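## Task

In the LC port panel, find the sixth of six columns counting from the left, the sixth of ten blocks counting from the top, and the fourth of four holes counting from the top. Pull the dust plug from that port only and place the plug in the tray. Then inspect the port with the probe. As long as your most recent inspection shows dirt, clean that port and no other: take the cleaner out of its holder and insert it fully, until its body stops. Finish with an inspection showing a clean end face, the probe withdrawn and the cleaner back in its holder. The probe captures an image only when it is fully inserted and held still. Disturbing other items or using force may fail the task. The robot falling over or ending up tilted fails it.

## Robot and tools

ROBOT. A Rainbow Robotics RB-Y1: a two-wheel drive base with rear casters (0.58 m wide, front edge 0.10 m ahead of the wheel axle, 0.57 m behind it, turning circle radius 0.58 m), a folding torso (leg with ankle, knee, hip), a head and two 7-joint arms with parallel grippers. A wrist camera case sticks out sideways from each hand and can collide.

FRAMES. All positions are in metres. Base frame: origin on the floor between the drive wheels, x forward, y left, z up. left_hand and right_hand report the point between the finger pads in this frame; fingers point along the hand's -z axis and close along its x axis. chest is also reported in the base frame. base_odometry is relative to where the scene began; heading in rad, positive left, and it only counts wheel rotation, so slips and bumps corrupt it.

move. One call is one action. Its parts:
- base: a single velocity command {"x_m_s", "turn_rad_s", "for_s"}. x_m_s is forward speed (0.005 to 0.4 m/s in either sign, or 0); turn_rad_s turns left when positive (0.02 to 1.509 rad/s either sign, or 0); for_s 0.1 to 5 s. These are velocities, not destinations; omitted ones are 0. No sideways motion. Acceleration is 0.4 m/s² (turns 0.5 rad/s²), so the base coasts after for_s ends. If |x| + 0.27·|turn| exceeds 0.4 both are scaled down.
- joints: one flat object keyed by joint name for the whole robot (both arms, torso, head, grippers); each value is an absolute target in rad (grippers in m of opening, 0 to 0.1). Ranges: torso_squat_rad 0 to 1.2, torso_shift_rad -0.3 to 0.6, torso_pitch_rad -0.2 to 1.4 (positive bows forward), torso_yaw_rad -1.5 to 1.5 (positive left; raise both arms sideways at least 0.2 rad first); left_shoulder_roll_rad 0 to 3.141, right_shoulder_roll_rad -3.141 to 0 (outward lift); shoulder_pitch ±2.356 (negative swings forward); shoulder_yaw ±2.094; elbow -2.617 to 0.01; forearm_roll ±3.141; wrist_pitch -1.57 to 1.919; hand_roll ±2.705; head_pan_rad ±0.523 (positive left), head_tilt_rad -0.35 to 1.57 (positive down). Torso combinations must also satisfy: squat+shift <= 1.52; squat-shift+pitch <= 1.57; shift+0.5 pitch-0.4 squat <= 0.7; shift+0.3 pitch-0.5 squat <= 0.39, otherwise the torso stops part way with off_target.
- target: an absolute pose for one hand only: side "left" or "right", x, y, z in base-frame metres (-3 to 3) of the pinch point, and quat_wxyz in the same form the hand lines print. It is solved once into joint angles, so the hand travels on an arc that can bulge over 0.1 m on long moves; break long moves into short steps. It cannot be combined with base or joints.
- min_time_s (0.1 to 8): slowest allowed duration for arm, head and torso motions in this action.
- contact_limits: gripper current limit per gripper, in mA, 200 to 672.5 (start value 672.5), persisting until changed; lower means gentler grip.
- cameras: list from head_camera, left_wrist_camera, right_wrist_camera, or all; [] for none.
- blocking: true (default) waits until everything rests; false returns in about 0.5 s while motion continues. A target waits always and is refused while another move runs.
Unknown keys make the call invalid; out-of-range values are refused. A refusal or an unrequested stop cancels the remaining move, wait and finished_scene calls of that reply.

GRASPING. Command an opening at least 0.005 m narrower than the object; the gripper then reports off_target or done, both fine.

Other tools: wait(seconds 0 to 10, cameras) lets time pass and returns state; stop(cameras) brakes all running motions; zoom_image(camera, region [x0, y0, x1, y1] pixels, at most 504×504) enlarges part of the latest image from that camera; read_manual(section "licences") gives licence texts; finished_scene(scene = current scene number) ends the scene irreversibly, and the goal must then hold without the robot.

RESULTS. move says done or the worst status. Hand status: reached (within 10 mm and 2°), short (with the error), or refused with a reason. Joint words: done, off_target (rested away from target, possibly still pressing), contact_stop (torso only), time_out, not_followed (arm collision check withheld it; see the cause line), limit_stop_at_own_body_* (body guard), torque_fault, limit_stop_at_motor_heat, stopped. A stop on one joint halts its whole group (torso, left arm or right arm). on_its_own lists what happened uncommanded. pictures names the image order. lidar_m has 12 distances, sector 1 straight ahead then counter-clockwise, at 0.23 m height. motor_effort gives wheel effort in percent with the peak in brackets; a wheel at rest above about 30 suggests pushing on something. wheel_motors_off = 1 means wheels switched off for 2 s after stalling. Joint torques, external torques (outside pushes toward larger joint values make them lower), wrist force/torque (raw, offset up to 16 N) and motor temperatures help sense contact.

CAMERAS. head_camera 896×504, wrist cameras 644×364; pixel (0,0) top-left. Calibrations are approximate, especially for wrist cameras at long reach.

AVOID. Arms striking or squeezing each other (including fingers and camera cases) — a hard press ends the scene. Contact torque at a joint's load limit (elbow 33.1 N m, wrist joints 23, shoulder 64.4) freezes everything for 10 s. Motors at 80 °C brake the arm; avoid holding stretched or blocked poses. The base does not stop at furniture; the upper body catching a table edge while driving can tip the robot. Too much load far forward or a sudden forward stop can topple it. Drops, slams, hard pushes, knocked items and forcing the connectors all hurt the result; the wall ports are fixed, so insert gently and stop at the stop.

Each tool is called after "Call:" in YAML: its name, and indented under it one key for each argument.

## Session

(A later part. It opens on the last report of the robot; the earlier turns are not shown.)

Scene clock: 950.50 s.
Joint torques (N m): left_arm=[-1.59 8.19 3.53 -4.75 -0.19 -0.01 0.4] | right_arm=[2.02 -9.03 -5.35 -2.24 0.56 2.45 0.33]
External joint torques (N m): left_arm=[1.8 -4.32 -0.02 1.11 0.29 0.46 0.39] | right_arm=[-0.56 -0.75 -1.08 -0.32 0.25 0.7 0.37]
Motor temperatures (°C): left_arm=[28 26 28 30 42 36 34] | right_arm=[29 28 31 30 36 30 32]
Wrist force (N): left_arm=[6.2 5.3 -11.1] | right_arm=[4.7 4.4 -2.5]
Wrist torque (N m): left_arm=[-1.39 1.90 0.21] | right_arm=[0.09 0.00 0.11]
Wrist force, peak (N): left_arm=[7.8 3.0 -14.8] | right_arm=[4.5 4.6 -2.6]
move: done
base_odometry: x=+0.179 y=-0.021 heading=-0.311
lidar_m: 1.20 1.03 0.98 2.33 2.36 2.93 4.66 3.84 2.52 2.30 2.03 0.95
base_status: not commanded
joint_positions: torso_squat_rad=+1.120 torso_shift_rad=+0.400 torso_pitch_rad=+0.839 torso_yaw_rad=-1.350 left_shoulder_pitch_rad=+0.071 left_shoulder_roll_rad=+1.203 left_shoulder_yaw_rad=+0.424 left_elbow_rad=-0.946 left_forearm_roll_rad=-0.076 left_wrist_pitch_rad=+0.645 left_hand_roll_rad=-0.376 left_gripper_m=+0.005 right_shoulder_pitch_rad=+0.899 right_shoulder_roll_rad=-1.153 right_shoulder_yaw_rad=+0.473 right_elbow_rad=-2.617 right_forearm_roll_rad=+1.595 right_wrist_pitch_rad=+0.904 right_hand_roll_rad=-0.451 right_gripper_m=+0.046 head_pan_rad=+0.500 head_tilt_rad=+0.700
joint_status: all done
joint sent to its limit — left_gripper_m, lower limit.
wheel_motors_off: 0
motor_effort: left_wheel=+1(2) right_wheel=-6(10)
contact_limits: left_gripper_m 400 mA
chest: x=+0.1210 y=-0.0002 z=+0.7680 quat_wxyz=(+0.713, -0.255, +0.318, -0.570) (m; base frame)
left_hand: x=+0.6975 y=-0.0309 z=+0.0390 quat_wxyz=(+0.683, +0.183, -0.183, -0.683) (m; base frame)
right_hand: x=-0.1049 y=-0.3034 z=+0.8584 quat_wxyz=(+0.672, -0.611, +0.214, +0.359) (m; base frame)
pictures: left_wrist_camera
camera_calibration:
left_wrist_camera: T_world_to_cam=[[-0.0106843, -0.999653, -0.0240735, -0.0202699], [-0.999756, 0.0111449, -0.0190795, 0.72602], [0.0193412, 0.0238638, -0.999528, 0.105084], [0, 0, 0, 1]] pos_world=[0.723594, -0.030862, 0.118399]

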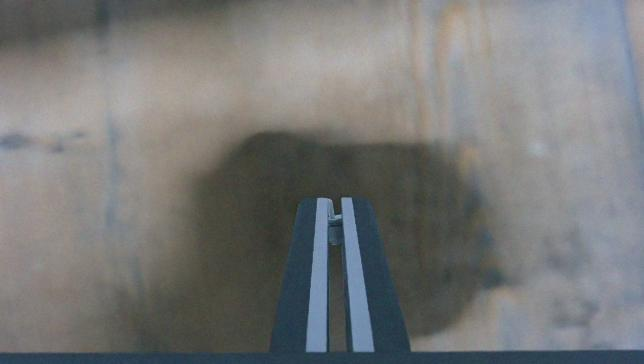

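Call:
move:
  contact_limits: {"left_gripper_m":600}
  target: {"side":"left","x":0.68,"y":-0.031,"z":0.08,"quat_wxyz":[0.683,0.183,-0.183,-0.683]}
  min_time_s: 2
  cameras: ["left_wrist_camera"]

"target" must stand alone in an action, or with "min_time_s": send the other keys in another action
Scene clock: 959.83 s.
Joint torques (N m): left_arm=[-1.6 7.92 3.73 -4.78 -0.22 -0.02 0.44] | right_arm=[2.08 -9.14 -5.5 -2.1 0.41 2.4 0.09]
External joint torques (N m): left_arm=[1.8 -4.59 0.18 1.09 0.27 0.46 0.43] | right_arm=[-0.5 -0.87 -1.23 -0.18 0.11 0.64 0.14]
Motor temperatures (°C): left_arm=[28 26 28 30 42 36 34] | right_arm=[29 28 31 30 36 30 32]
Wrist force (N): left_arm=[6.2 5.3 -11.3] | right_arm=[4.2 4.2 -2.8]
Wrist torque (N m): left_arm=[-1.38 1.91 0.23] | right_arm=[0.13 -0.02 0.10]
Wrist force, peak (N): left_arm=[6.2 5.2 -11.5] | right_arm=[4.6 4.7 -2.8]
base_odometry: x=+0.179 y=-0.021 heading=-0.311
lidar_m: 1.19 1.03 0.98 2.32 2.35 2.93 4.65 3.85 2.53 2.30 2.03 0.96
base_status: not commanded
joint_positions: torso_squat_rad=+1.120 torso_shift_rad=+0.400 torso_pitch_rad=+0.839 torso_yaw_rad=-1.350 left_shoulder_pitch_rad=+0.071 left_shoulder_roll_rad=+1.203 left_shoulder_yaw_rad=+0.424 left_elbow_rad=-0.946 left_forearm_roll_rad=-0.076 left_wrist_pitch_rad=+0.645 left_hand_roll_rad=-0.376 left_gripper_m=+0.005 right_shoulder_pitch_rad=+0.899 right_shoulder_roll_rad=-1.153 right_shoulder_yaw_rad=+0.473 right_elbow_rad=-2.617 right_forearm_roll_rad=+1.595 right_wrist_pitch_rad=+0.904 right_hand_roll_rad=-0.451 right_gripper_m=+0.046 head_pan_rad=+0.500 head_tilt_rad=+0.700
joint_status: all done
joint sent to its limit — left_gripper_m, lower limit.
wheel_motors_off: 0
motor_effort: left_wheel=+0(2) right_wheel=-7(10)
contact_limits: left_gripper_m 400 mA
chest: x=+0.1210 y=-0.0002 z=+0.7680 quat_wxyz=(+0.713, -0.255, +0.318, -0.570) (m; base frame)
left_hand: x=+0.6975 y=-0.0309 z=+0.0390 quat_wxyz=(+0.683, +0.183, -0.183, -0.683) (m; base frame)
right_hand: x=-0.1049 y=-0.3034 z=+0.8584 quat_wxyz=(+0.672, -0.611, +0.214, +0.359) (m; base frame)
pictures: none

Call:
move:
  contact_limits: {"left_gripper_m":600}
  cameras: []

Call:
move:
  target: {"side":"left","x":0.67,"y":-0.031,"z":0.09,"quat_wxyz":[0.683,0.183,-0.183,-0.683]}
  min_time_s: 2
  cameras: ["left_wrist_camera"]

Call:
move:
  target: {"side":"left","x":0.55,"y":-0.06,"z":0.18,"quat_wxyz":[0.683,0.183,-0.183,-0.683]}
  min_time_s: 3
  cameras: ["left_wrist_camera"]

Call:
move:
  target: {"side":"left","x":0.40,"y":-0.12,"z":0.24,"quat_wxyz":[0.683,0.183,-0.183,-0.683]}
  min_time_s: 3
  cameras: ["left_wrist_camera"]

Call:
zoom_image:
  camera: "left_wrist_camera"
  region: [270, 160, 410, 300]

Scene clock: 971.37 s.
Joint torques (N m): left_arm=[-1.08 7.98 3.42 -4.45 -0.14 -0.15 0.45] | right_arm=[1.8 -9.21 -5.8 -2.2 0.32 2.5 0.23]
External joint torques (N m): left_arm=[2.32 -4.53 -0.13 1.42 0.34 0.32 0.44] | right_arm=[-0.77 -0.94 -1.53 -0.27 0.02 0.74 0.28]
Motor temperatures (°C): left_arm=[28 26 28 30 42 36 34] | right_arm=[29 28 31 30 36 30 32]
Wrist force (N): left_arm=[5.4 6.3 -8.4] | right_arm=[4.6 4.4 -2.8]
Wrist torque (N m): left_arm=[-1.37 1.90 0.22] | right_arm=[0.06 0.01 0.09]
Wrist force, peak (N): left_arm=[6.2 5.5 -11.2] | right_arm=[4.4 4.9 -2.6]
base_odometry: x=+0.179 y=-0.021 heading=-0.311
lidar_m: 1.20 1.03 0.97 2.34 2.36 2.92 4.65 3.86 2.53 2.30 2.03 0.97
base_status: not commanded
joint_positions: torso_squat_rad=+1.120 torso_shift_rad=+0.400 torso_pitch_rad=+0.839 torso_yaw_rad=-1.350 left_shoulder_pitch_rad=+0.071 left_shoulder_roll_rad=+1.203 left_shoulder_yaw_rad=+0.424 left_elbow_rad=-0.946 left_forearm_roll_rad=-0.076 left_wrist_pitch_rad=+0.645 left_hand_roll_rad=-0.376 left_gripper_m=+0.004 right_shoulder_pitch_rad=+0.899 right_shoulder_roll_rad=-1.153 right_shoulder_yaw_rad=+0.473 right_elbow_rad=-2.617 right_forearm_roll_rad=+1.595 right_wrist_pitch_rad=+0.904 right_hand_roll_rad=-0.451 right_gripper_m=+0.046 head_pan_rad=+0.500 head_tilt_rad=+0.700
joint_status: not commanded
wheel_motors_off: 0
motor_effort: left_wheel=+1(1) right_wheel=-6(8)
contact_limits: left_gripper_m 600 mA
chest: x=+0.1210 y=-0.0002 z=+0.7680 quat_wxyz=(+0.713, -0.255, +0.318, -0.570) (m; base frame)
left_hand: x=+0.6975 y=-0.0309 z=+0.0390 quat_wxyz=(+0.683, +0.183, -0.183, -0.683) (m; base frame)
right_hand: x=-0.1049 y=-0.3034 z=+0.8584 quat_wxyz=(+0.672, -0.611, +0.214, +0.359) (m; base frame)
pictures: none
No camera images: "cameras" was empty.

Scene clock: 973.70 s.
Joint torques (N m): left_arm=[-0.63 7.34 5.53 -6.98 -0.69 -0.25 0.5] | right_arm=[2.02 -9.54 -5.41 -2.29 0.58 2.51 0.21]
External joint torques (N m): left_arm=[1.11 -2.91 0.69 -0.01 -0.01 0.19 0.5] | right_arm=[-0.56 -1.27 -1.14 -0.37 0.27 0.76 0.25]
Motor temperatures (°C): left_arm=[28 26 28 30 42 36 34] | right_arm=[29 28 31 30 36 30 32]
Wrist force (N): left_arm=[7.3 2.0 -17.0] | right_arm=[4.3 4.3 -2.7]
Wrist torque (N m): left_arm=[-1.51 1.91 0.21] | right_arm=[0.08 -0.02 0.09]
Wrist force, peak (N): left_arm=[7.1 2.0 -17.2] | right_arm=[4.7 4.6 -2.5]
move: done
base_odometry: x=+0.179 y=-0.021 heading=-0.311
lidar_m: 1.20 1.03 0.98 2.33 2.35 2.91 4.65 3.85 2.51 2.31 2.03 0.95
base_status: not commanded
joint_positions: torso_squat_rad=+1.120 torso_shift_rad=+0.400 torso_pitch_rad=+0.840 torso_yaw_rad=-1.350 left_shoulder_pitch_rad=+0.356 left_shoulder_roll_rad=+1.139 left_shoulder_yaw_rad=+0.572 left_elbow_rad=-1.413 left_forearm_roll_rad=-0.045 left_wrist_pitch_rad=+0.914 left_hand_roll_rad=-0.340 left_gripper_m=+0.004 right_shoulder_pitch_rad=+0.899 right_shoulder_roll_rad=-1.153 right_shoulder_yaw_rad=+0.473 right_elbow_rad=-2.617 right_forearm_roll_rad=+1.595 right_wrist_pitch_rad=+0.904 right_hand_roll_rad=-0.451 right_gripper_m=+0.046 head_pan_rad=+0.500 head_tilt_rad=+0.700
joint_status: all done
wheel_motors_off: 0
motor_effort: left_wheel=+1(1) right_wheel=-8(10)
contact_limits: left_gripper_m 600 mA
chest: x=+0.1210 y=-0.0002 z=+0.7680 quat_wxyz=(+0.713, -0.255, +0.318, -0.570) (m; base frame)
left_hand: x=+0.6702 y=-0.0312 z=+0.0898 quat_wxyz=(+0.683, +0.183, -0.183, -0.683) (m; base frame)
left_hand_status: reached (checked arc, planned for 2.0 s): 0 mm and 0.0 deg off.
right_hand: x=-0.1048 y=-0.3034 z=+0.8584 quat_wxyz=(+0.672, -0.611, +0.214, +0.359) (m; base frame)
pictures: left_wrist_camera
camera_calibration:
left_wrist_camera: T_world_to_cam=[[-0.0108896, -0.999648, -0.0241741, -0.0195762], [-0.999759, 0.0113447, -0.018772, 0.699659], [0.0190397, 0.0239639, -0.999532, 0.156711], [0, 0, 0, 1]] pos_world=[0.696294, -0.0312622, 0.169299]

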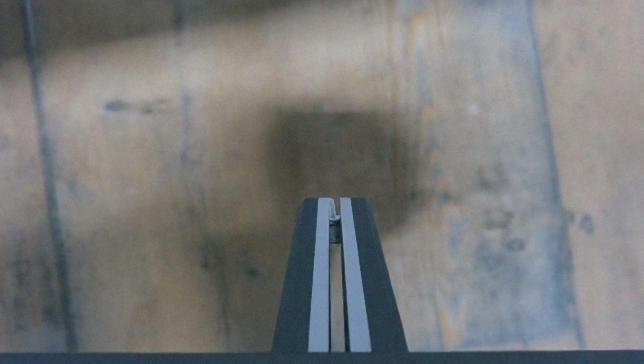

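Scene clock: 977.03 s.
Joint torques (N m): left_arm=[1.07 2.09 1.68 -8.66 -1.22 -0.09 0.5] | right_arm=[1.59 -8.89 -5.8 -2.19 0.43 2.48 0.35]
External joint torques (N m): left_arm=[1.51 -2.44 -1.48 0.05 -0.31 0.26 0.49] | right_arm=[-0.99 -0.62 -1.53 -0.27 0.13 0.72 0.4]
Motor temperatures (°C): left_arm=[28 26 28 30 42 36 34] | right_arm=[29 28 31 30 36 30 32]
Wrist force (N): left_arm=[7.2 2.0 -16.9] | right_arm=[4.7 4.4 -2.7]
Wrist torque (N m): left_arm=[-1.50 1.88 0.20] | right_arm=[0.07 0.02 0.11]
Wrist force, peak (N): left_arm=[7.7 2.1 -17.1] | right_arm=[4.8 4.5 -2.7]
move: done
base_odometry: x=+0.179 y=-0.021 heading=-0.311
lidar_m: 1.20 1.05 0.97 2.33 2.36 2.92 4.65 3.85 2.52 2.31 2.04 0.96
base_status: not commanded
joint_positions: torso_squat_rad=+1.120 torso_shift_rad=+0.400 torso_pitch_rad=+0.840 torso_yaw_rad=-1.350 left_shoulder_pitch_rad=+0.510 left_shoulder_roll_rad=+0.920 left_shoulder_yaw_rad=+0.490 left_elbow_rad=-2.087 left_forearm_roll_rad=-0.247 left_wrist_pitch_rad=+1.389 left_hand_roll_rad=-0.245 left_gripper_m=+0.004 right_shoulder_pitch_rad=+0.899 right_shoulder_roll_rad=-1.153 right_shoulder_yaw_rad=+0.473 right_elbow_rad=-2.617 right_forearm_roll_rad=+1.595 right_wrist_pitch_rad=+0.904 right_hand_roll_rad=-0.451 right_gripper_m=+0.046 head_pan_rad=+0.500 head_tilt_rad=+0.700
joint_status: all done
wheel_motors_off: 0
motor_effort: left_wheel=+0(1) right_wheel=-7(10)
contact_limits: left_gripper_m 600 mA
chest: x=+0.1210 y=-0.0002 z=+0.7680 quat_wxyz=(+0.713, -0.255, +0.318, -0.570) (m; base frame)
left_hand: x=+0.5503 y=-0.0601 z=+0.1801 quat_wxyz=(+0.683, +0.183, -0.183, -0.683) (m; base frame)
left_hand_status: reached (checked arc, planned for 3.0 s): 0 mm and 0.0 deg off.
right_hand: x=-0.1048 y=-0.3034 z=+0.8584 quat_wxyz=(+0.672, -0.611, +0.214, +0.359) (m; base frame)
pictures: left_wrist_camera
camera_calibration:
left_wrist_camera: T_world_to_cam=[[-0.0103859, -0.999659, -0.0239668, -0.0478356], [-0.999761, 0.0108422, -0.0189901, 0.581835], [0.0192434, 0.0237639, -0.999532, 0.249713], [0, 0, 0, 1]] pos_world=[0.576394, -0.0600618, 0.259499]

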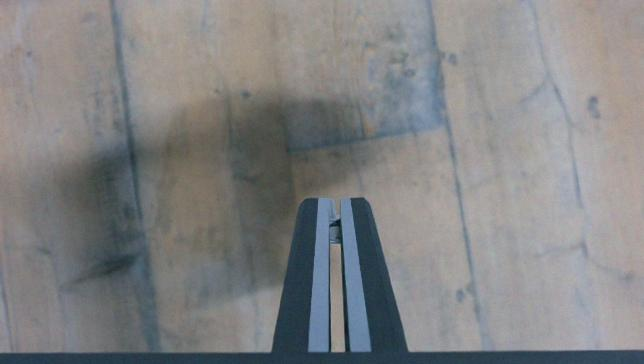

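Scene clock: 980.37 s.
Joint torques (N m): left_arm=[-3.45 -3.2 -2.5 -8.37 -1.34 -0.02 0.42] | right_arm=[2.11 -9.14 -5.41 -2.51 0.55 2.5 0.24]
External joint torques (N m): left_arm=[-1.47 -1.77 -1.41 0.31 -0.4 0.25 0.41] | right_arm=[-0.47 -0.87 -1.14 -0.58 0.25 0.75 0.28]
Motor temperatures (°C): left_arm=[28 26 28 30 42 36 34] | right_arm=[29 28 31 30 36 30 32]
Wrist force (N): left_arm=[7.1 1.8 -17.0] | right_arm=[4.4 4.0 -2.7]
Wrist torque (N m): left_arm=[-1.48 1.90 0.21] | right_arm=[0.14 -0.02 0.10]
Wrist force, peak (N): left_arm=[7.4 2.0 -17.2] | right_arm=[4.9 4.5 -2.8]
move: done
base_odometry: x=+0.179 y=-0.021 heading=-0.311
lidar_m: 1.20 1.03 0.98 2.33 2.36 2.91 4.66 3.84 2.53 2.31 2.03 0.96
base_status: not commanded
joint_positions: torso_squat_rad=+1.120 torso_shift_rad=+0.400 torso_pitch_rad=+0.840 torso_yaw_rad=-1.350 left_shoulder_pitch_rad=+0.310 left_shoulder_roll_rad=+0.717 left_shoulder_yaw_rad=-0.070 left_elbow_rad=-2.274 left_forearm_roll_rad=-0.712 left_wrist_pitch_rad=+1.777 left_hand_roll_rad=-0.174 left_gripper_m=+0.004 right_shoulder_pitch_rad=+0.899 right_shoulder_roll_rad=-1.153 right_shoulder_yaw_rad=+0.473 right_elbow_rad=-2.617 right_forearm_roll_rad=+1.595 right_wrist_pitch_rad=+0.904 right_hand_roll_rad=-0.451 right_gripper_m=+0.046 head_pan_rad=+0.500 head_tilt_rad=+0.700
joint_status: all done
wheel_motors_off: 0
motor_effort: left_wheel=+0(2) right_wheel=-7(9)
contact_limits: left_gripper_m 600 mA
chest: x=+0.1210 y=-0.0002 z=+0.7680 quat_wxyz=(+0.713, -0.255, +0.318, -0.570) (m; base frame)
left_hand: x=+0.4001 y=-0.1201 z=+0.2405 quat_wxyz=(+0.683, +0.182, -0.184, -0.683) (m; base frame)
left_hand_status: reached (checked arc, planned for 3.0 s): 1 mm and 0.2 deg off.
right_hand: x=-0.1048 y=-0.3034 z=+0.8584 quat_wxyz=(+0.672, -0.611, +0.214, +0.359) (m; base frame)
pictures: left_wrist_camera
camera_calibration:
left_wrist_camera: T_world_to_cam=[[-0.0124677, -0.999694, -0.0213875, -0.107763], [-0.999763, 0.0128442, -0.0175588, 0.433353], [0.0178281, 0.0211635, -0.999617, 0.314717], [0, 0, 0, 1]] pos_world=[0.426296, -0.119956, 0.3199]

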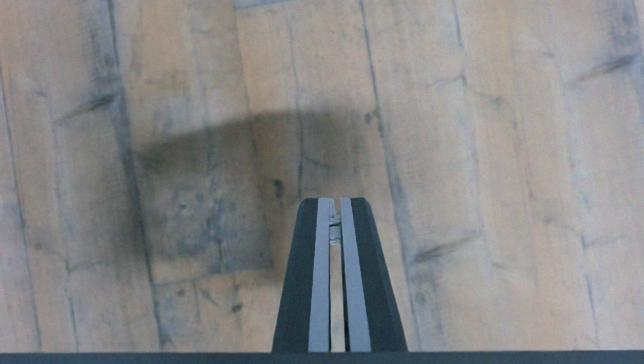

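Scaled by 3.600 from the camera's 644x364 image, which has a finer 828x468 frame.

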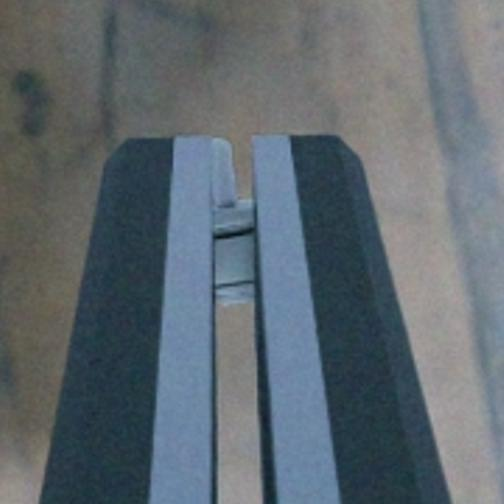

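Call:
move:
  base: {"x_m_s":-0.08,"for_s":2.5}
  cameras: []

Call:
move:
  joints: {"torso_pitch_rad":0.3}
  min_time_s: 4
  cameras: ["head_camera"]

Call:
move:
  joints: {"torso_pitch_rad":0.0,"torso_squat_rad":0.7,"torso_shift_rad":0.1}
  min_time_s: 4
  cameras: ["head_camera"]

Call:
move:
  joints: {"torso_yaw_rad":0.0,"head_pan_rad":0.2,"head_tilt_rad":0.6}
  min_time_s: 4
  cameras: ["head_camera","left_wrist_camera"]

Scene clock: 995.47 s.
Joint torques (N m): left_arm=[-2.69 -2.14 -1.5 -8.2 -1.08 -0.01 0.49] | right_arm=[1.71 -9.06 -5.43 -2.08 0.28 2.49 0.08]
External joint torques (N m): left_arm=[-0.72 -0.71 -0.41 0.48 -0.14 0.26 0.49] | right_arm=[-0.87 -0.79 -1.16 -0.15 -0.03 0.74 0.12]
Motor temperatures (°C): left_arm=[28 26 28 30 42 36 34] | right_arm=[29 28 31 30 36 30 32]
Wrist force (N): left_arm=[7.3 1.9 -17.2] | right_arm=[4.4 4.2 -2.7]
Wrist torque (N m): left_arm=[-1.51 1.93 0.20] | right_arm=[0.10 -0.02 0.11]
Wrist force, peak (N): left_arm=[7.2 1.8 -17.2] | right_arm=[4.8 4.5 -2.6]
move: done
base_odometry: x=-0.011 y=+0.040 heading=-0.311
lidar_m: 1.40 1.12 1.76 2.30 2.32 2.88 4.45 3.91 2.56 2.34 2.35 1.14
base_status: done (sent for 2.5 of 2.5 s)
joint_positions: torso_squat_rad=+1.120 torso_shift_rad=+0.400 torso_pitch_rad=+0.840 torso_yaw_rad=-1.350 left_shoulder_pitch_rad=+0.310 left_shoulder_roll_rad=+0.717 left_shoulder_yaw_rad=-0.070 left_elbow_rad=-2.275 left_forearm_roll_rad=-0.712 left_wrist_pitch_rad=+1.777 left_hand_roll_rad=-0.174 left_gripper_m=+0.004 right_shoulder_pitch_rad=+0.899 right_shoulder_roll_rad=-1.153 right_shoulder_yaw_rad=+0.473 right_elbow_rad=-2.617 right_forearm_roll_rad=+1.595 right_wrist_pitch_rad=+0.904 right_hand_roll_rad=-0.451 right_gripper_m=+0.046 head_pan_rad=+0.500 head_tilt_rad=+0.700
joint_status: not commanded
wheel_motors_off: 0
motor_effort: left_wheel=+0(13) right_wheel=+2(29)
contact_limits: left_gripper_m 600 mA
chest: x=+0.1211 y=-0.0002 z=+0.7680 quat_wxyz=(+0.713, -0.255, +0.318, -0.570) (m; base frame)
left_hand: x=+0.4000 y=-0.1202 z=+0.2404 quat_wxyz=(+0.683, +0.181, -0.184, -0.683) (m; base frame)
right_hand: x=-0.1047 y=-0.3034 z=+0.8584 quat_wxyz=(+0.672, -0.611, +0.214, +0.359) (m; base frame)
pictures: none
No camera images: "cameras" was empty.

Scene clock: 999.77 s.
Joint torques (N m): left_arm=[-4.78 4.71 3.9 -7.79 -1.71 0.02 0.47] | right_arm=[2.02 -8.53 -5.27 -6.96 1.11 2.02 0.3]
External joint torques (N m): left_arm=[-0.62 -1.59 -0.17 0.43 -0.04 0.38 0.46] | right_arm=[-0.45 -0.78 -1.28 -0.64 0.14 0.76 0.32]
Motor temperatures (°C): left_arm=[28 26 28 30 42 36 34] | right_arm=[29 28 31 30 36 30 32]
Wrist force (N): left_arm=[7.0 -0.6 -14.6] | right_arm=[0.7 6.4 -1.8]
Wrist torque (N m): left_arm=[-1.33 1.87 0.20] | right_arm=[0.04 -0.10 0.08]
Wrist force, peak (N): left_arm=[7.2 2.0 -17.1] | right_arm=[0.4 7.0 -2.1]
move: done
base_odometry: x=-0.011 y=+0.040 heading=-0.311
lidar_m: 1.40 1.12 1.76 2.31 2.33 2.89 4.45 3.91 2.55 2.33 2.35 1.14
base_status: not commanded
joint_positions: torso_squat_rad=+1.120 torso_shift_rad=+0.400 torso_pitch_rad=+0.300 torso_yaw_rad=-1.350 left_shoulder_pitch_rad=+0.310 left_shoulder_roll_rad=+0.717 left_shoulder_yaw_rad=-0.070 left_elbow_rad=-2.275 left_forearm_roll_rad=-0.712 left_wrist_pitch_rad=+1.777 left_hand_roll_rad=-0.174 left_gripper_m=+0.004 right_shoulder_pitch_rad=+0.899 right_shoulder_roll_rad=-1.153 right_shoulder_yaw_rad=+0.473 right_elbow_rad=-2.617 right_forearm_roll_rad=+1.595 right_wrist_pitch_rad=+0.904 right_hand_roll_rad=-0.451 right_gripper_m=+0.046 head_pan_rad=+0.500 head_tilt_rad=+0.700
joint_status: all done
wheel_motors_off: 0
motor_effort: left_wheel=-1(2) right_wheel=+4(5)
contact_limits: left_gripper_m 600 mA
chest: x=-0.0178 y=-0.0003 z=+0.8570 quat_wxyz=(+0.772, -0.093, +0.117, -0.618) (m; base frame)
left_hand: x=+0.4925 y=-0.1205 z=+0.5478 quat_wxyz=(+0.609, +0.357, -0.359, -0.611) (m; base frame)
right_hand: x=-0.2582 y=-0.3034 z=+0.8185 quat_wxyz=(+0.705, -0.685, +0.027, +0.183) (m; base frame)
pictures: head_camera
camera_calibration:
head_camera: T_world_to_cam=[[-0.727954, -0.660494, 0.183933, -0.167671], [-0.620048, 0.5197, -0.587752, 0.714263], [0.292616, -0.541904, -0.787855, 0.743688], [0, 0, 0, 1]] pos_world=[0.103205, -0.0789412, 1.03657]

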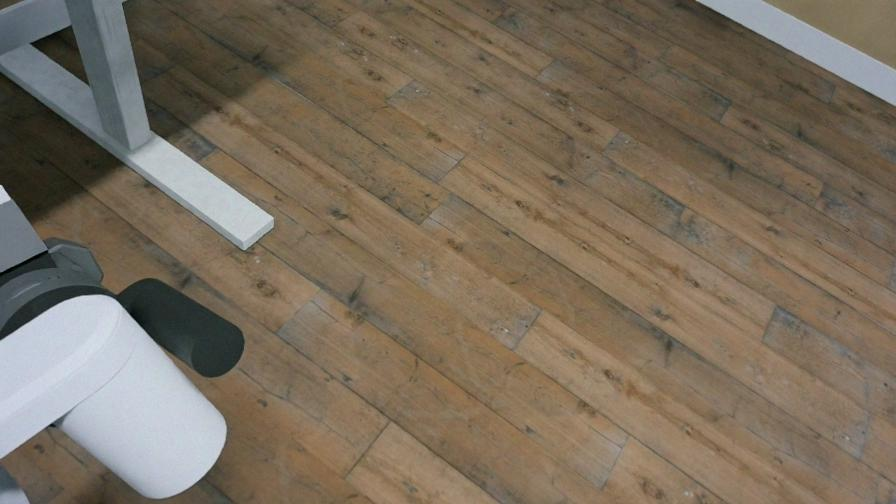

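Scene clock: 1004.07 s.
Joint torques (N m): left_arm=[-5.14 8.06 5.93 -6.46 -2.09 -0.03 0.52] | right_arm=[1.7 -7.24 -4.62 -9.04 1.26 1.54 0.38]
External joint torques (N m): left_arm=[-0.24 -1.9 -0.59 0.45 -0.21 0.33 0.5] | right_arm=[-0.41 -0.77 -1.3 -0.99 0.02 0.73 0.39]
Motor temperatures (°C): left_arm=[28 26 28 30 42 36 34] | right_arm=[29 28 31 30 36 30 32]
Wrist force (N): left_arm=[6.8 -1.0 -12.9] | right_arm=[-2.1 6.8 -1.4]
Wrist torque (N m): left_arm=[-1.30 1.85 0.20] | right_arm=[0.05 -0.19 0.07]
Wrist force, peak (N): left_arm=[7.0 -0.4 -14.8] | right_arm=[-1.1 7.5 -1.4]
move: done
base_odometry: x=-0.011 y=+0.040 heading=-0.311
lidar_m: 1.39 1.13 1.74 2.30 2.33 2.88 4.46 3.91 2.56 2.33 2.36 1.13
base_status: not commanded
joint_positions: torso_squat_rad=+0.700 torso_shift_rad=+0.100 torso_pitch_rad=+0.000 torso_yaw_rad=-1.350 left_shoulder_pitch_rad=+0.310 left_shoulder_roll_rad=+0.717 left_shoulder_yaw_rad=-0.070 left_elbow_rad=-2.275 left_forearm_roll_rad=-0.712 left_wrist_pitch_rad=+1.777 left_hand_roll_rad=-0.174 left_gripper_m=+0.004 right_shoulder_pitch_rad=+0.899 right_shoulder_roll_rad=-1.153 right_shoulder_yaw_rad=+0.473 right_elbow_rad=-2.617 right_forearm_roll_rad=+1.595 right_wrist_pitch_rad=+0.904 right_hand_roll_rad=-0.451 right_gripper_m=+0.046 head_pan_rad=+0.500 head_tilt_rad=+0.700
joint_status: all done
wheel_motors_off: 0
motor_effort: left_wheel=-1(2) right_wheel=+3(6)
contact_limits: left_gripper_m 600 mA
chest: x=-0.1746 y=-0.0005 z=+1.1226 quat_wxyz=(+0.781, +0.000, +0.000, -0.625) (m; base frame)
left_hand: x=+0.4042 y=-0.1209 z=+0.9781 quat_wxyz=(+0.548, +0.444, -0.446, -0.550) (m; base frame)
right_hand: x=-0.3930 y=-0.3035 z=+1.0147 quat_wxyz=(+0.701, -0.704, -0.079, +0.078) (m; base frame)
pictures: head_camera
camera_calibration:
head_camera: T_world_to_cam=[[-0.749994, -0.660266, -0.0394741, -0.0838774], [-0.418458, 0.51985, -0.744748, 0.984714], [0.512252, -0.542038, -0.666177, 0.900569], [0, 0, 0, 1]] pos_world=[-0.112165, -0.0791421, 1.32999]

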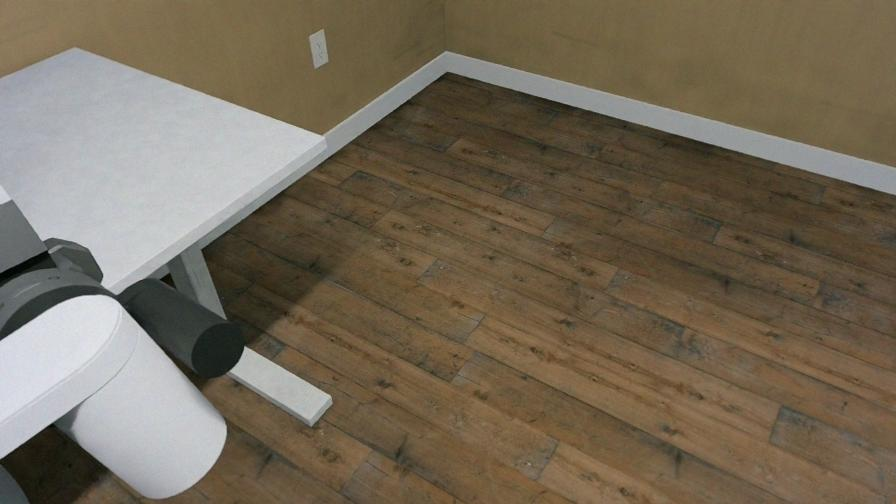

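Scene clock: 1008.37 s.
Joint torques (N m): left_arm=[-5.63 8.36 6.45 -6.57 -2.01 0 0.51] | right_arm=[1.62 -7.11 -4.97 -9.03 1.1 1.32 0.17]
External joint torques (N m): left_arm=[-0.73 -1.59 -0.07 0.34 -0.13 0.36 0.5] | right_arm=[-0.48 -0.63 -1.65 -0.99 -0.13 0.51 0.18]
Motor temperatures (°C): left_arm=[28 26 28 30 42 36 34] | right_arm=[29 28 31 30 36 30 32]
Wrist force (N): left_arm=[7.0 -0.9 -12.8] | right_arm=[-2.0 6.6 -1.6]
Wrist torque (N m): left_arm=[-1.30 1.87 0.21] | right_arm=[0.07 -0.17 0.05]
Wrist force, peak (N): left_arm=[7.3 -1.0 -13.2] | right_arm=[-2.2 7.0 -1.9]
move: done
base_odometry: x=-0.011 y=+0.040 heading=-0.311
lidar_m: 1.39 1.12 1.75 2.30 2.33 2.88 4.45 3.91 2.56 2.33 2.36 1.13
base_status: not commanded
joint_positions: torso_squat_rad=+0.700 torso_shift_rad=+0.100 torso_pitch_rad=+0.000 torso_yaw_rad=+0.000 left_shoulder_pitch_rad=+0.310 left_shoulder_roll_rad=+0.717 left_shoulder_yaw_rad=-0.070 left_elbow_rad=-2.275 left_forearm_roll_rad=-0.712 left_wrist_pitch_rad=+1.777 left_hand_roll_rad=-0.174 left_gripper_m=+0.004 right_shoulder_pitch_rad=+0.899 right_shoulder_roll_rad=-1.153 right_shoulder_yaw_rad=+0.473 right_elbow_rad=-2.617 right_forearm_roll_rad=+1.595 right_wrist_pitch_rad=+0.904 right_hand_roll_rad=-0.451 right_gripper_m=+0.046 head_pan_rad=+0.200 head_tilt_rad=+0.600
joint_status: all done
wheel_motors_off: 0
motor_effort: left_wheel=-3(4) right_wheel=+4(7)
contact_limits: left_gripper_m 600 mA
chest: x=-0.1746 y=-0.0005 z=+1.1226 quat_wxyz=(+1.000, +0.000, +0.000, +0.000) (m; base frame)
left_hand: x=+0.0697 y=+0.5379 z=+0.9781 quat_wxyz=(+0.772, +0.626, -0.071, -0.087) (m; base frame)
right_hand: x=+0.0733 y=-0.2799 z=+1.0148 quat_wxyz=(+0.499, -0.501, -0.501, +0.499) (m; base frame)
pictures: head_camera, left_wrist_camera
camera_calibration:
head_camera: T_world_to_cam=[[0.203372, -0.978318, -0.039153, 0.088112], [-0.582942, -0.0888594, -0.80764, 1.03853], [0.78665, 0.187076, -0.588374, 0.842691], [0, 0, 0, 1]] pos_world=[-0.0754231, 0.0208373, 1.33802]
left_wrist_camera: T_world_to_cam=[[0.9769, -0.212428, -0.0232735, 0.0711421], [-0.156257, -0.635768, -0.755898, 1.1199], [0.145777, 0.742073, -0.654275, 0.309475], [0, 0, 0, 1]] pos_world=[0.0603788, 0.497455, 1.05067]

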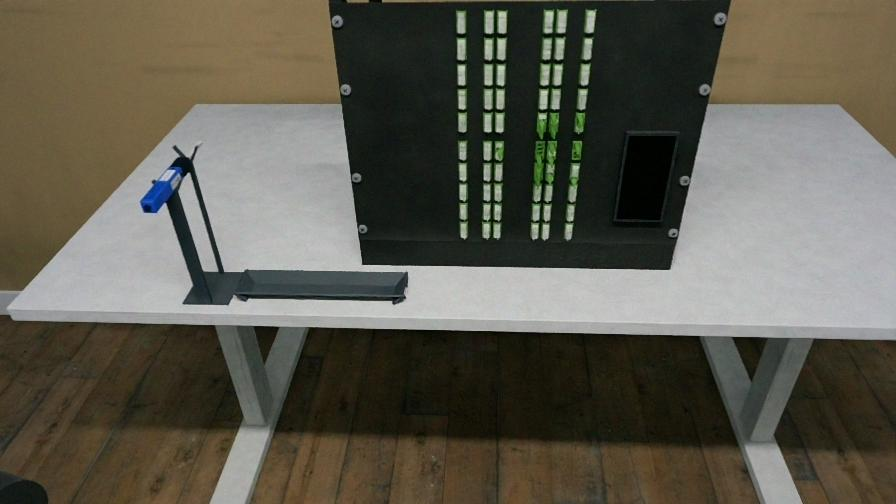

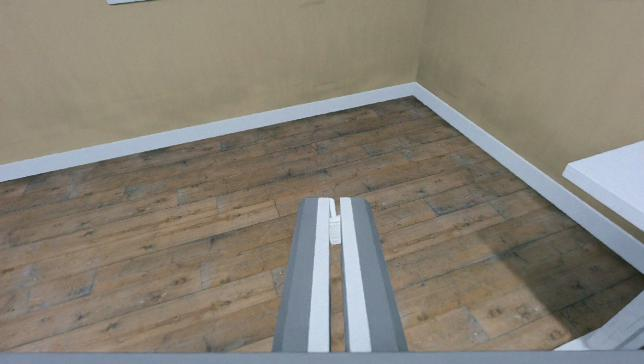

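Call:
move:
  base: {"turn_rad_s":0.1,"for_s":1.4}
  cameras: []

Call:
move:
  base: {"x_m_s":0.1,"for_s":1.7}
  cameras: []

Call:
move:
  target: {"side":"left","x":0.20,"y":0.30,"z":1.0,"quat_wxyz":[0.683,0.183,-0.183,-0.683]}
  min_time_s: 4
  cameras: ["head_camera","left_wrist_camera"]

Scene clock: 1021.23 s.
Joint torques (N m): left_arm=[-5.11 7.96 6.03 -6.34 -1.98 -0.12 0.53] | right_arm=[1.39 -7.41 -4.56 -9.12 1.21 1.36 0.32]
External joint torques (N m): left_arm=[-0.21 -1.99 -0.49 0.58 -0.1 0.24 0.52] | right_arm=[-0.71 -0.94 -1.24 -1.07 -0.03 0.54 0.33]
Motor temperatures (°C): left_arm=[28 26 28 30 42 36 34] | right_arm=[29 28 31 30 36 30 32]
Wrist force (N): left_arm=[7.0 -0.9 -13.0] | right_arm=[-2.0 6.6 -1.3]
Wrist torque (N m): left_arm=[-1.31 1.87 0.21] | right_arm=[0.08 -0.17 0.07]
Wrist force, peak (N): left_arm=[7.1 -1.0 -13.3] | right_arm=[-1.9 7.0 -1.3]
move: done
base_odometry: x=-0.011 y=+0.040 heading=-0.171
lidar_m: 1.40 1.11 1.99 2.30 2.38 3.26 4.45 3.35 2.43 2.34 2.00 1.14
base_status: done (sent for 1.4 of 1.4 s)
joint_positions: torso_squat_rad=+0.700 torso_shift_rad=+0.100 torso_pitch_rad=+0.000 torso_yaw_rad=+0.000 left_shoulder_pitch_rad=+0.310 left_shoulder_roll_rad=+0.717 left_shoulder_yaw_rad=-0.070 left_elbow_rad=-2.275 left_forearm_roll_rad=-0.712 left_wrist_pitch_rad=+1.777 left_hand_roll_rad=-0.174 left_gripper_m=+0.004 right_shoulder_pitch_rad=+0.899 right_shoulder_roll_rad=-1.153 right_shoulder_yaw_rad=+0.473 right_elbow_rad=-2.617 right_forearm_roll_rad=+1.595 right_wrist_pitch_rad=+0.904 right_hand_roll_rad=-0.451 right_gripper_m=+0.046 head_pan_rad=+0.200 head_tilt_rad=+0.600
joint_status: not commanded
wheel_motors_off: 0
motor_effort: left_wheel=+2(19) right_wheel=+10(26)
contact_limits: left_gripper_m 600 mA
chest: x=-0.1746 y=-0.0005 z=+1.1226 quat_wxyz=(+1.000, +0.000, +0.000, +0.000) (m; base frame)
left_hand: x=+0.0697 y=+0.5379 z=+0.9782 quat_wxyz=(+0.772, +0.626, -0.071, -0.087) (m; base frame)
right_hand: x=+0.0733 y=-0.2799 z=+1.0147 quat_wxyz=(+0.499, -0.501, -0.501, +0.499) (m; base frame)
pictures: none
No camera images: "cameras" was empty.

Scene clock: 1023.73 s.
Joint torques (N m): left_arm=[-4.94 7.99 5.71 -6.39 -1.98 -0.1 0.44] | right_arm=[1.29 -7.4 -4.8 -9.01 1.25 1.18 0.31]
External joint torques (N m): left_arm=[-0.05 -1.96 -0.81 0.53 -0.11 0.26 0.43] | right_arm=[-0.82 -0.93 -1.48 -0.96 0.01 0.36 0.31]
Motor temperatures (°C): left_arm=[28 26 28 30 42 36 34] | right_arm=[29 28 31 30 36 30 32]
Wrist force (N): left_arm=[7.1 -1.0 -12.9] | right_arm=[-1.9 6.8 -1.3]
Wrist torque (N m): left_arm=[-1.29 1.89 0.20] | right_arm=[0.08 -0.15 0.06]
Wrist force, peak (N): left_arm=[7.6 -1.3 -13.1] | right_arm=[-2.0 6.9 -1.1]
move: done
base_odometry: x=+0.156 y=+0.011 heading=-0.171
lidar_m: 1.22 0.99 1.74 2.31 2.39 3.25 4.63 3.32 2.43 2.33 1.77 0.99
base_status: done (sent for 1.7 of 1.7 s)
joint_positions: torso_squat_rad=+0.700 torso_shift_rad=+0.100 torso_pitch_rad=+0.000 torso_yaw_rad=+0.000 left_shoulder_pitch_rad=+0.310 left_shoulder_roll_rad=+0.717 left_shoulder_yaw_rad=-0.070 left_elbow_rad=-2.275 left_forearm_roll_rad=-0.712 left_wrist_pitch_rad=+1.777 left_hand_roll_rad=-0.174 left_gripper_m=+0.004 right_shoulder_pitch_rad=+0.899 right_shoulder_roll_rad=-1.153 right_shoulder_yaw_rad=+0.473 right_elbow_rad=-2.617 right_forearm_roll_rad=+1.595 right_wrist_pitch_rad=+0.904 right_hand_roll_rad=-0.451 right_gripper_m=+0.046 head_pan_rad=+0.200 head_tilt_rad=+0.600
joint_status: not commanded
wheel_motors_off: 0
motor_effort: left_wheel=+3(18) right_wheel=-7(38)
contact_limits: left_gripper_m 600 mA
chest: x=-0.1745 y=-0.0005 z=+1.1226 quat_wxyz=(+1.000, +0.000, +0.000, +0.000) (m; base frame)
left_hand: x=+0.0698 y=+0.5379 z=+0.9782 quat_wxyz=(+0.772, +0.626, -0.071, -0.087) (m; base frame)
right_hand: x=+0.0734 y=-0.2799 z=+1.0147 quat_wxyz=(+0.499, -0.501, -0.501, +0.499) (m; base frame)
pictures: none
No camera images: "cameras" was empty.

Scene clock: 1028.07 s.
Joint torques (N m): left_arm=[-13.96 9.43 7.23 -4.16 -0.45 -0.66 -0.19] | right_arm=[1.46 -7.4 -4.36 -9.15 1.35 1.26 0.49]
External joint torques (N m): left_arm=[-2.04 -0.35 0.57 -0.27 0.01 0.3 -0.2] | right_arm=[-0.64 -0.93 -1.04 -1.11 0.11 0.44 0.5]
Motor temperatures (°C): left_arm=[28 26 28 30 42 36 34] | right_arm=[29 28 31 30 36 30 32]
Wrist force (N): left_arm=[7.1 1.9 -16.8] | right_arm=[-2.0 6.5 -1.2]
Wrist torque (N m): left_arm=[-1.48 1.90 0.19] | right_arm=[0.11 -0.18 0.06]
Wrist force, peak (N): left_arm=[7.3 2.0 -17.0] | right_arm=[-2.4 6.8 -1.2]
move: done
base_odometry: x=+0.156 y=+0.011 heading=-0.171
lidar_m: 1.22 0.98 1.73 2.30 2.39 3.26 4.63 3.34 2.43 2.34 1.75 1.00
base_status: not commanded
joint_positions: torso_squat_rad=+0.700 torso_shift_rad=+0.100 torso_pitch_rad=+0.000 torso_yaw_rad=+0.000 left_shoulder_pitch_rad=-0.291 left_shoulder_roll_rad=+0.797 left_shoulder_yaw_rad=+0.093 left_elbow_rad=-2.313 left_forearm_roll_rad=+0.820 left_wrist_pitch_rad=+1.919 left_hand_roll_rad=-1.011 left_gripper_m=+0.004 right_shoulder_pitch_rad=+0.899 right_shoulder_roll_rad=-1.153 right_shoulder_yaw_rad=+0.473 right_elbow_rad=-2.617 right_forearm_roll_rad=+1.595 right_wrist_pitch_rad=+0.904 right_hand_roll_rad=-0.451 right_gripper_m=+0.046 head_pan_rad=+0.200 head_tilt_rad=+0.600
joint_status: all done
wheel_motors_off: 0
motor_effort: left_wheel=+3(5) right_wheel=-5(9)
contact_limits: left_gripper_m 600 mA
chest: x=-0.1745 y=-0.0005 z=+1.1226 quat_wxyz=(+1.000, +0.000, +0.000, +0.000) (m; base frame)
left_hand: x=+0.1999 y=+0.2999 z=+0.9998 quat_wxyz=(+0.683, +0.183, -0.183, -0.683) (m; base frame)
left_hand_status: reached (checked arc, planned for 4.0 s): 0 mm and 0.0 deg off.
right_hand: x=+0.0734 y=-0.2799 z=+1.0147 quat_wxyz=(+0.499, -0.501, -0.501, +0.499) (m; base frame)
pictures: head_camera, left_wrist_camera
camera_calibration:
head_camera: T_world_to_cam=[[0.203311, -0.978327, -0.0392596, 0.0881119], [-0.583139, -0.0887805, -0.807507, 1.03844], [0.78652, 0.187069, -0.58855, 0.842779], [0, 0, 0, 1]] pos_world=[-0.0752231, 0.0207374, 1.33802]
left_wrist_camera: T_world_to_cam=[[-0.0106046, -0.999659, -0.0238637, 0.328087], [-0.999772, 0.0110423, -0.0182848, 0.242464], [0.0185421, 0.0236644, -0.999548, 1.06742], [0, 0, 0, 1]] pos_world=[0.226095, 0.300038, 1.0792]

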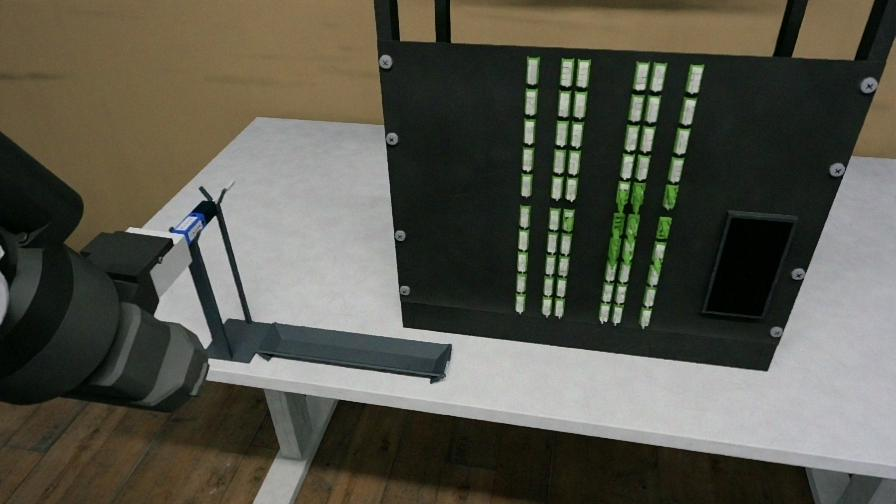

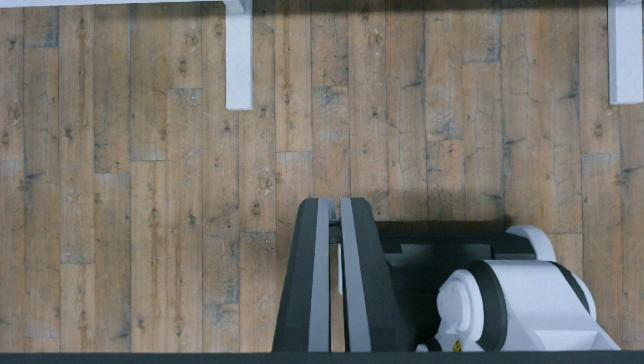

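Call:
move:
  target: {"side":"left","x":0.42,"y":0.25,"z":0.88,"quat_wxyz":[0.683,0.183,-0.183,-0.683]}
  min_time_s: 4
  cameras: ["left_wrist_camera","head_camera"]

Scene clock: 1042.33 s.
Joint torques (N m): left_arm=[-24.88 6.1 3.7 -7.2 -0.54 -1.02 -0.26] | right_arm=[1.31 -7.42 -4.88 -9.17 1.22 1.2 0.31]
External joint torques (N m): left_arm=[-2.26 -2.47 -1.23 1.01 -0.39 0.08 -0.27] | right_arm=[-0.79 -0.95 -1.56 -1.13 -0.02 0.38 0.32]
Motor temperatures (°C): left_arm=[29 26 28 30 42 36 34] | right_arm=[29 28 31 30 36 30 32]
Wrist force (N): left_arm=[7.2 1.8 -17.0] | right_arm=[-2.0 6.6 -1.4]
Wrist torque (N m): left_arm=[-1.46 1.90 0.20] | right_arm=[0.06 -0.17 0.04]
Wrist force, peak (N): left_arm=[6.9 2.2 -17.3] | right_arm=[-2.1 6.9 -1.3]
move: done
base_odometry: x=+0.156 y=+0.011 heading=-0.171
lidar_m: 1.22 0.98 1.73 2.30 2.39 3.26 4.63 3.32 2.43 2.33 1.74 1.00
base_status: not commanded
joint_positions: torso_squat_rad=+0.700 torso_shift_rad=+0.100 torso_pitch_rad=+0.000 torso_yaw_rad=+0.000 left_shoulder_pitch_rad=-0.835 left_shoulder_roll_rad=+0.442 left_shoulder_yaw_rad=-0.234 left_elbow_rad=-1.024 left_forearm_roll_rad=+0.471 left_wrist_pitch_rad=+1.249 left_hand_roll_rad=-1.327 left_gripper_m=+0.004 right_shoulder_pitch_rad=+0.899 right_shoulder_roll_rad=-1.153 right_shoulder_yaw_rad=+0.473 right_elbow_rad=-2.617 right_forearm_roll_rad=+1.595 right_wrist_pitch_rad=+0.904 right_hand_roll_rad=-0.451 right_gripper_m=+0.046 head_pan_rad=+0.200 head_tilt_rad=+0.600
joint_status: all done
wheel_motors_off: 0
motor_effort: left_wheel=+4(5) right_wheel=-5(9)
contact_limits: left_gripper_m 600 mA
chest: x=-0.1745 y=-0.0005 z=+1.1226 quat_wxyz=(+1.000, +0.000, +0.000, +0.000) (m; base frame)
left_hand: x=+0.4192 y=+0.2501 z=+0.8804 quat_wxyz=(+0.683, +0.184, -0.184, -0.682) (m; base frame)
left_hand_status: reached (checked arc, planned for 4.0 s): 1 mm and 0.2 deg off.
right_hand: x=+0.0734 y=-0.2799 z=+1.0147 quat_wxyz=(+0.499, -0.501, -0.501, +0.499) (m; base frame)
pictures: head_camera, left_wrist_camera
camera_calibration:
head_camera: T_world_to_cam=[[0.203311, -0.978327, -0.0392596, 0.0881119], [-0.583139, -0.0887805, -0.807507, 1.03844], [0.78652, 0.187069, -0.58855, 0.842779], [0, 0, 0, 1]] pos_world=[-0.0752231, 0.0207374, 1.33802]
left_wrist_camera: T_world_to_cam=[[-0.00949961, -0.999658, -0.0243828, 0.277685], [-0.999703, 0.0100418, -0.0222133, 0.463766], [0.0224506, 0.0241646, -0.999456, 0.943339], [0, 0, 0, 1]] pos_world=[0.445087, 0.250137, 0.959898]

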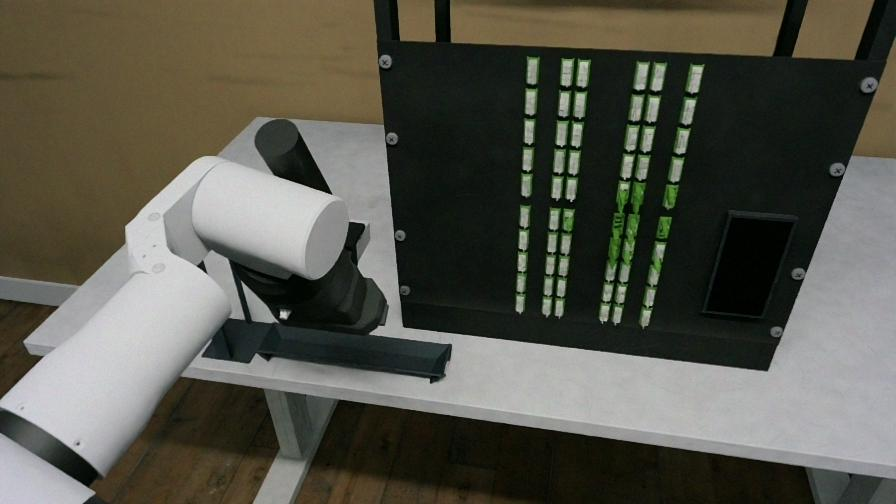

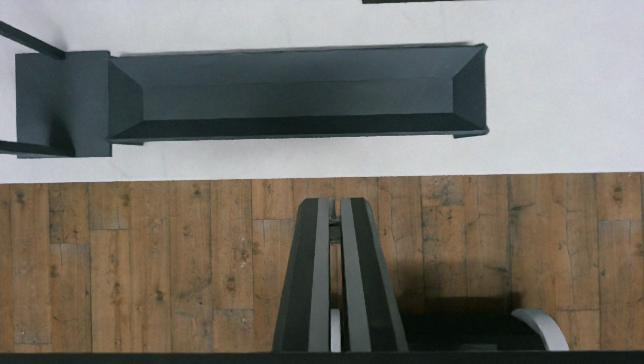

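Call:
move:
  target: {"side":"left","x":0.488,"y":0.25,"z":0.81,"quat_wxyz":[0.683,0.183,-0.183,-0.683]}
  min_time_s: 3
  cameras: ["left_wrist_camera","head_camera"]

Call:
zoom_image:
  camera: "head_camera"
  region: [200, 250, 500, 420]

Scene clock: 1059.13 s.
Joint torques (N m): left_arm=[-25.68 5.46 2.04 -7.16 -0.33 -1.6 -0.11] | right_arm=[1.32 -7.35 -3.97 -9 1.36 1.22 0.35]
External joint torques (N m): left_arm=[-2.14 -2.57 0.83 1.12 -0.34 0.03 -0.12] | right_arm=[-0.79 -0.88 -0.65 -0.96 0.12 0.41 0.36]
Motor temperatures (°C): left_arm=[29 26 28 30 42 36 34] | right_arm=[29 28 31 30 36 30 32]
Wrist force (N): left_arm=[7.3 0.3 -15.6] | right_arm=[-2.0 6.6 -1.3]
Wrist torque (N m): left_arm=[-1.40 1.92 0.22] | right_arm=[0.09 -0.17 0.05]
Wrist force, peak (N): left_arm=[7.2 2.0 -17.2] | right_arm=[-2.2 6.9 -1.4]
move: short
base_odometry: x=+0.156 y=+0.011 heading=-0.171
lidar_m: 1.23 0.98 1.73 2.30 2.39 3.25 4.63 3.34 2.42 2.33 1.77 0.99
base_status: not commanded
joint_positions: torso_squat_rad=+0.700 torso_shift_rad=+0.100 torso_pitch_rad=+0.000 torso_yaw_rad=+0.000 left_shoulder_pitch_rad=-0.974 left_shoulder_roll_rad=+0.254 left_shoulder_yaw_rad=-0.172 left_elbow_rad=-0.267 left_forearm_roll_rad=+0.324 left_wrist_pitch_rad=+0.309 left_hand_roll_rad=-1.431 left_gripper_m=+0.004 right_shoulder_pitch_rad=+0.899 right_shoulder_roll_rad=-1.153 right_shoulder_yaw_rad=+0.473 right_elbow_rad=-2.617 right_forearm_roll_rad=+1.595 right_wrist_pitch_rad=+0.904 right_hand_roll_rad=-0.451 right_gripper_m=+0.046 head_pan_rad=+0.200 head_tilt_rad=+0.600
joint_status: all done
wheel_motors_off: 0
motor_effort: left_wheel=+4(5) right_wheel=-6(9)
contact_limits: left_gripper_m 600 mA
chest: x=-0.1745 y=-0.0005 z=+1.1226 quat_wxyz=(+1.000, +0.000, +0.000, +0.000) (m; base frame)
left_hand: x=+0.4816 y=+0.2499 z=+0.8136 quat_wxyz=(+0.638, +0.320, -0.301, -0.633) (m; base frame)
left_hand_status: short (checked arc, as near as the solve gets, planned for 3.0 s): 7 mm and 22.1 deg off. The place is met; only the turn is off.
right_hand: x=+0.0734 y=-0.2799 z=+1.0147 quat_wxyz=(+0.499, -0.501, -0.501, +0.499) (m; base frame)
pictures: head_camera, left_wrist_camera
camera_calibration:
head_camera: T_world_to_cam=[[0.203311, -0.978327, -0.0392596, 0.0881119], [-0.583139, -0.0887805, -0.807507, 1.03844], [0.78652, 0.187069, -0.58855, 0.842779], [0, 0, 0, 1]] pos_world=[-0.0752231, 0.0207374, 1.33802]
left_wrist_camera: T_world_to_cam=[[0.0176218, -0.998713, -0.047569, 0.282041], [-0.919863, 0.0024516, -0.392232, 0.789163], [0.391844, 0.0506688, -0.918635, 0.624916], [0, 0, 0, 1]] pos_world=[0.476083, 0.24808, 0.897021]

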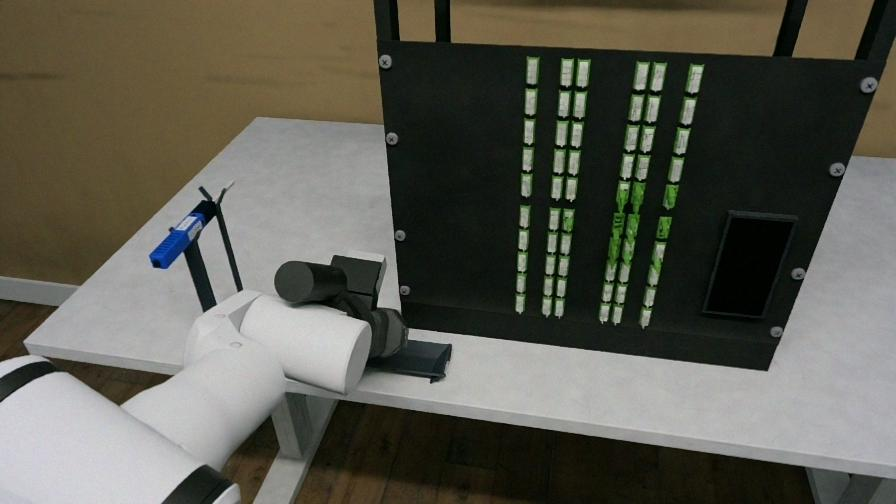

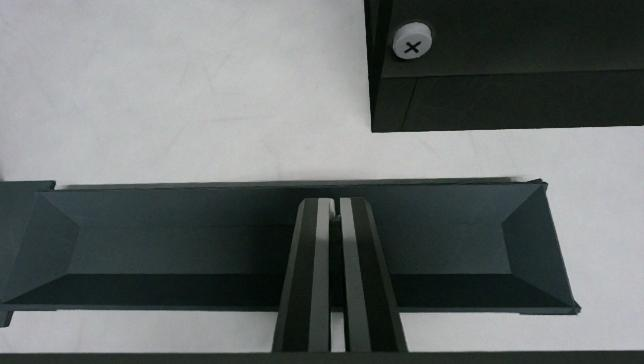

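Scaled by 1.680.

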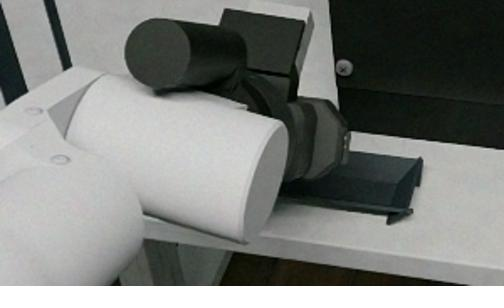

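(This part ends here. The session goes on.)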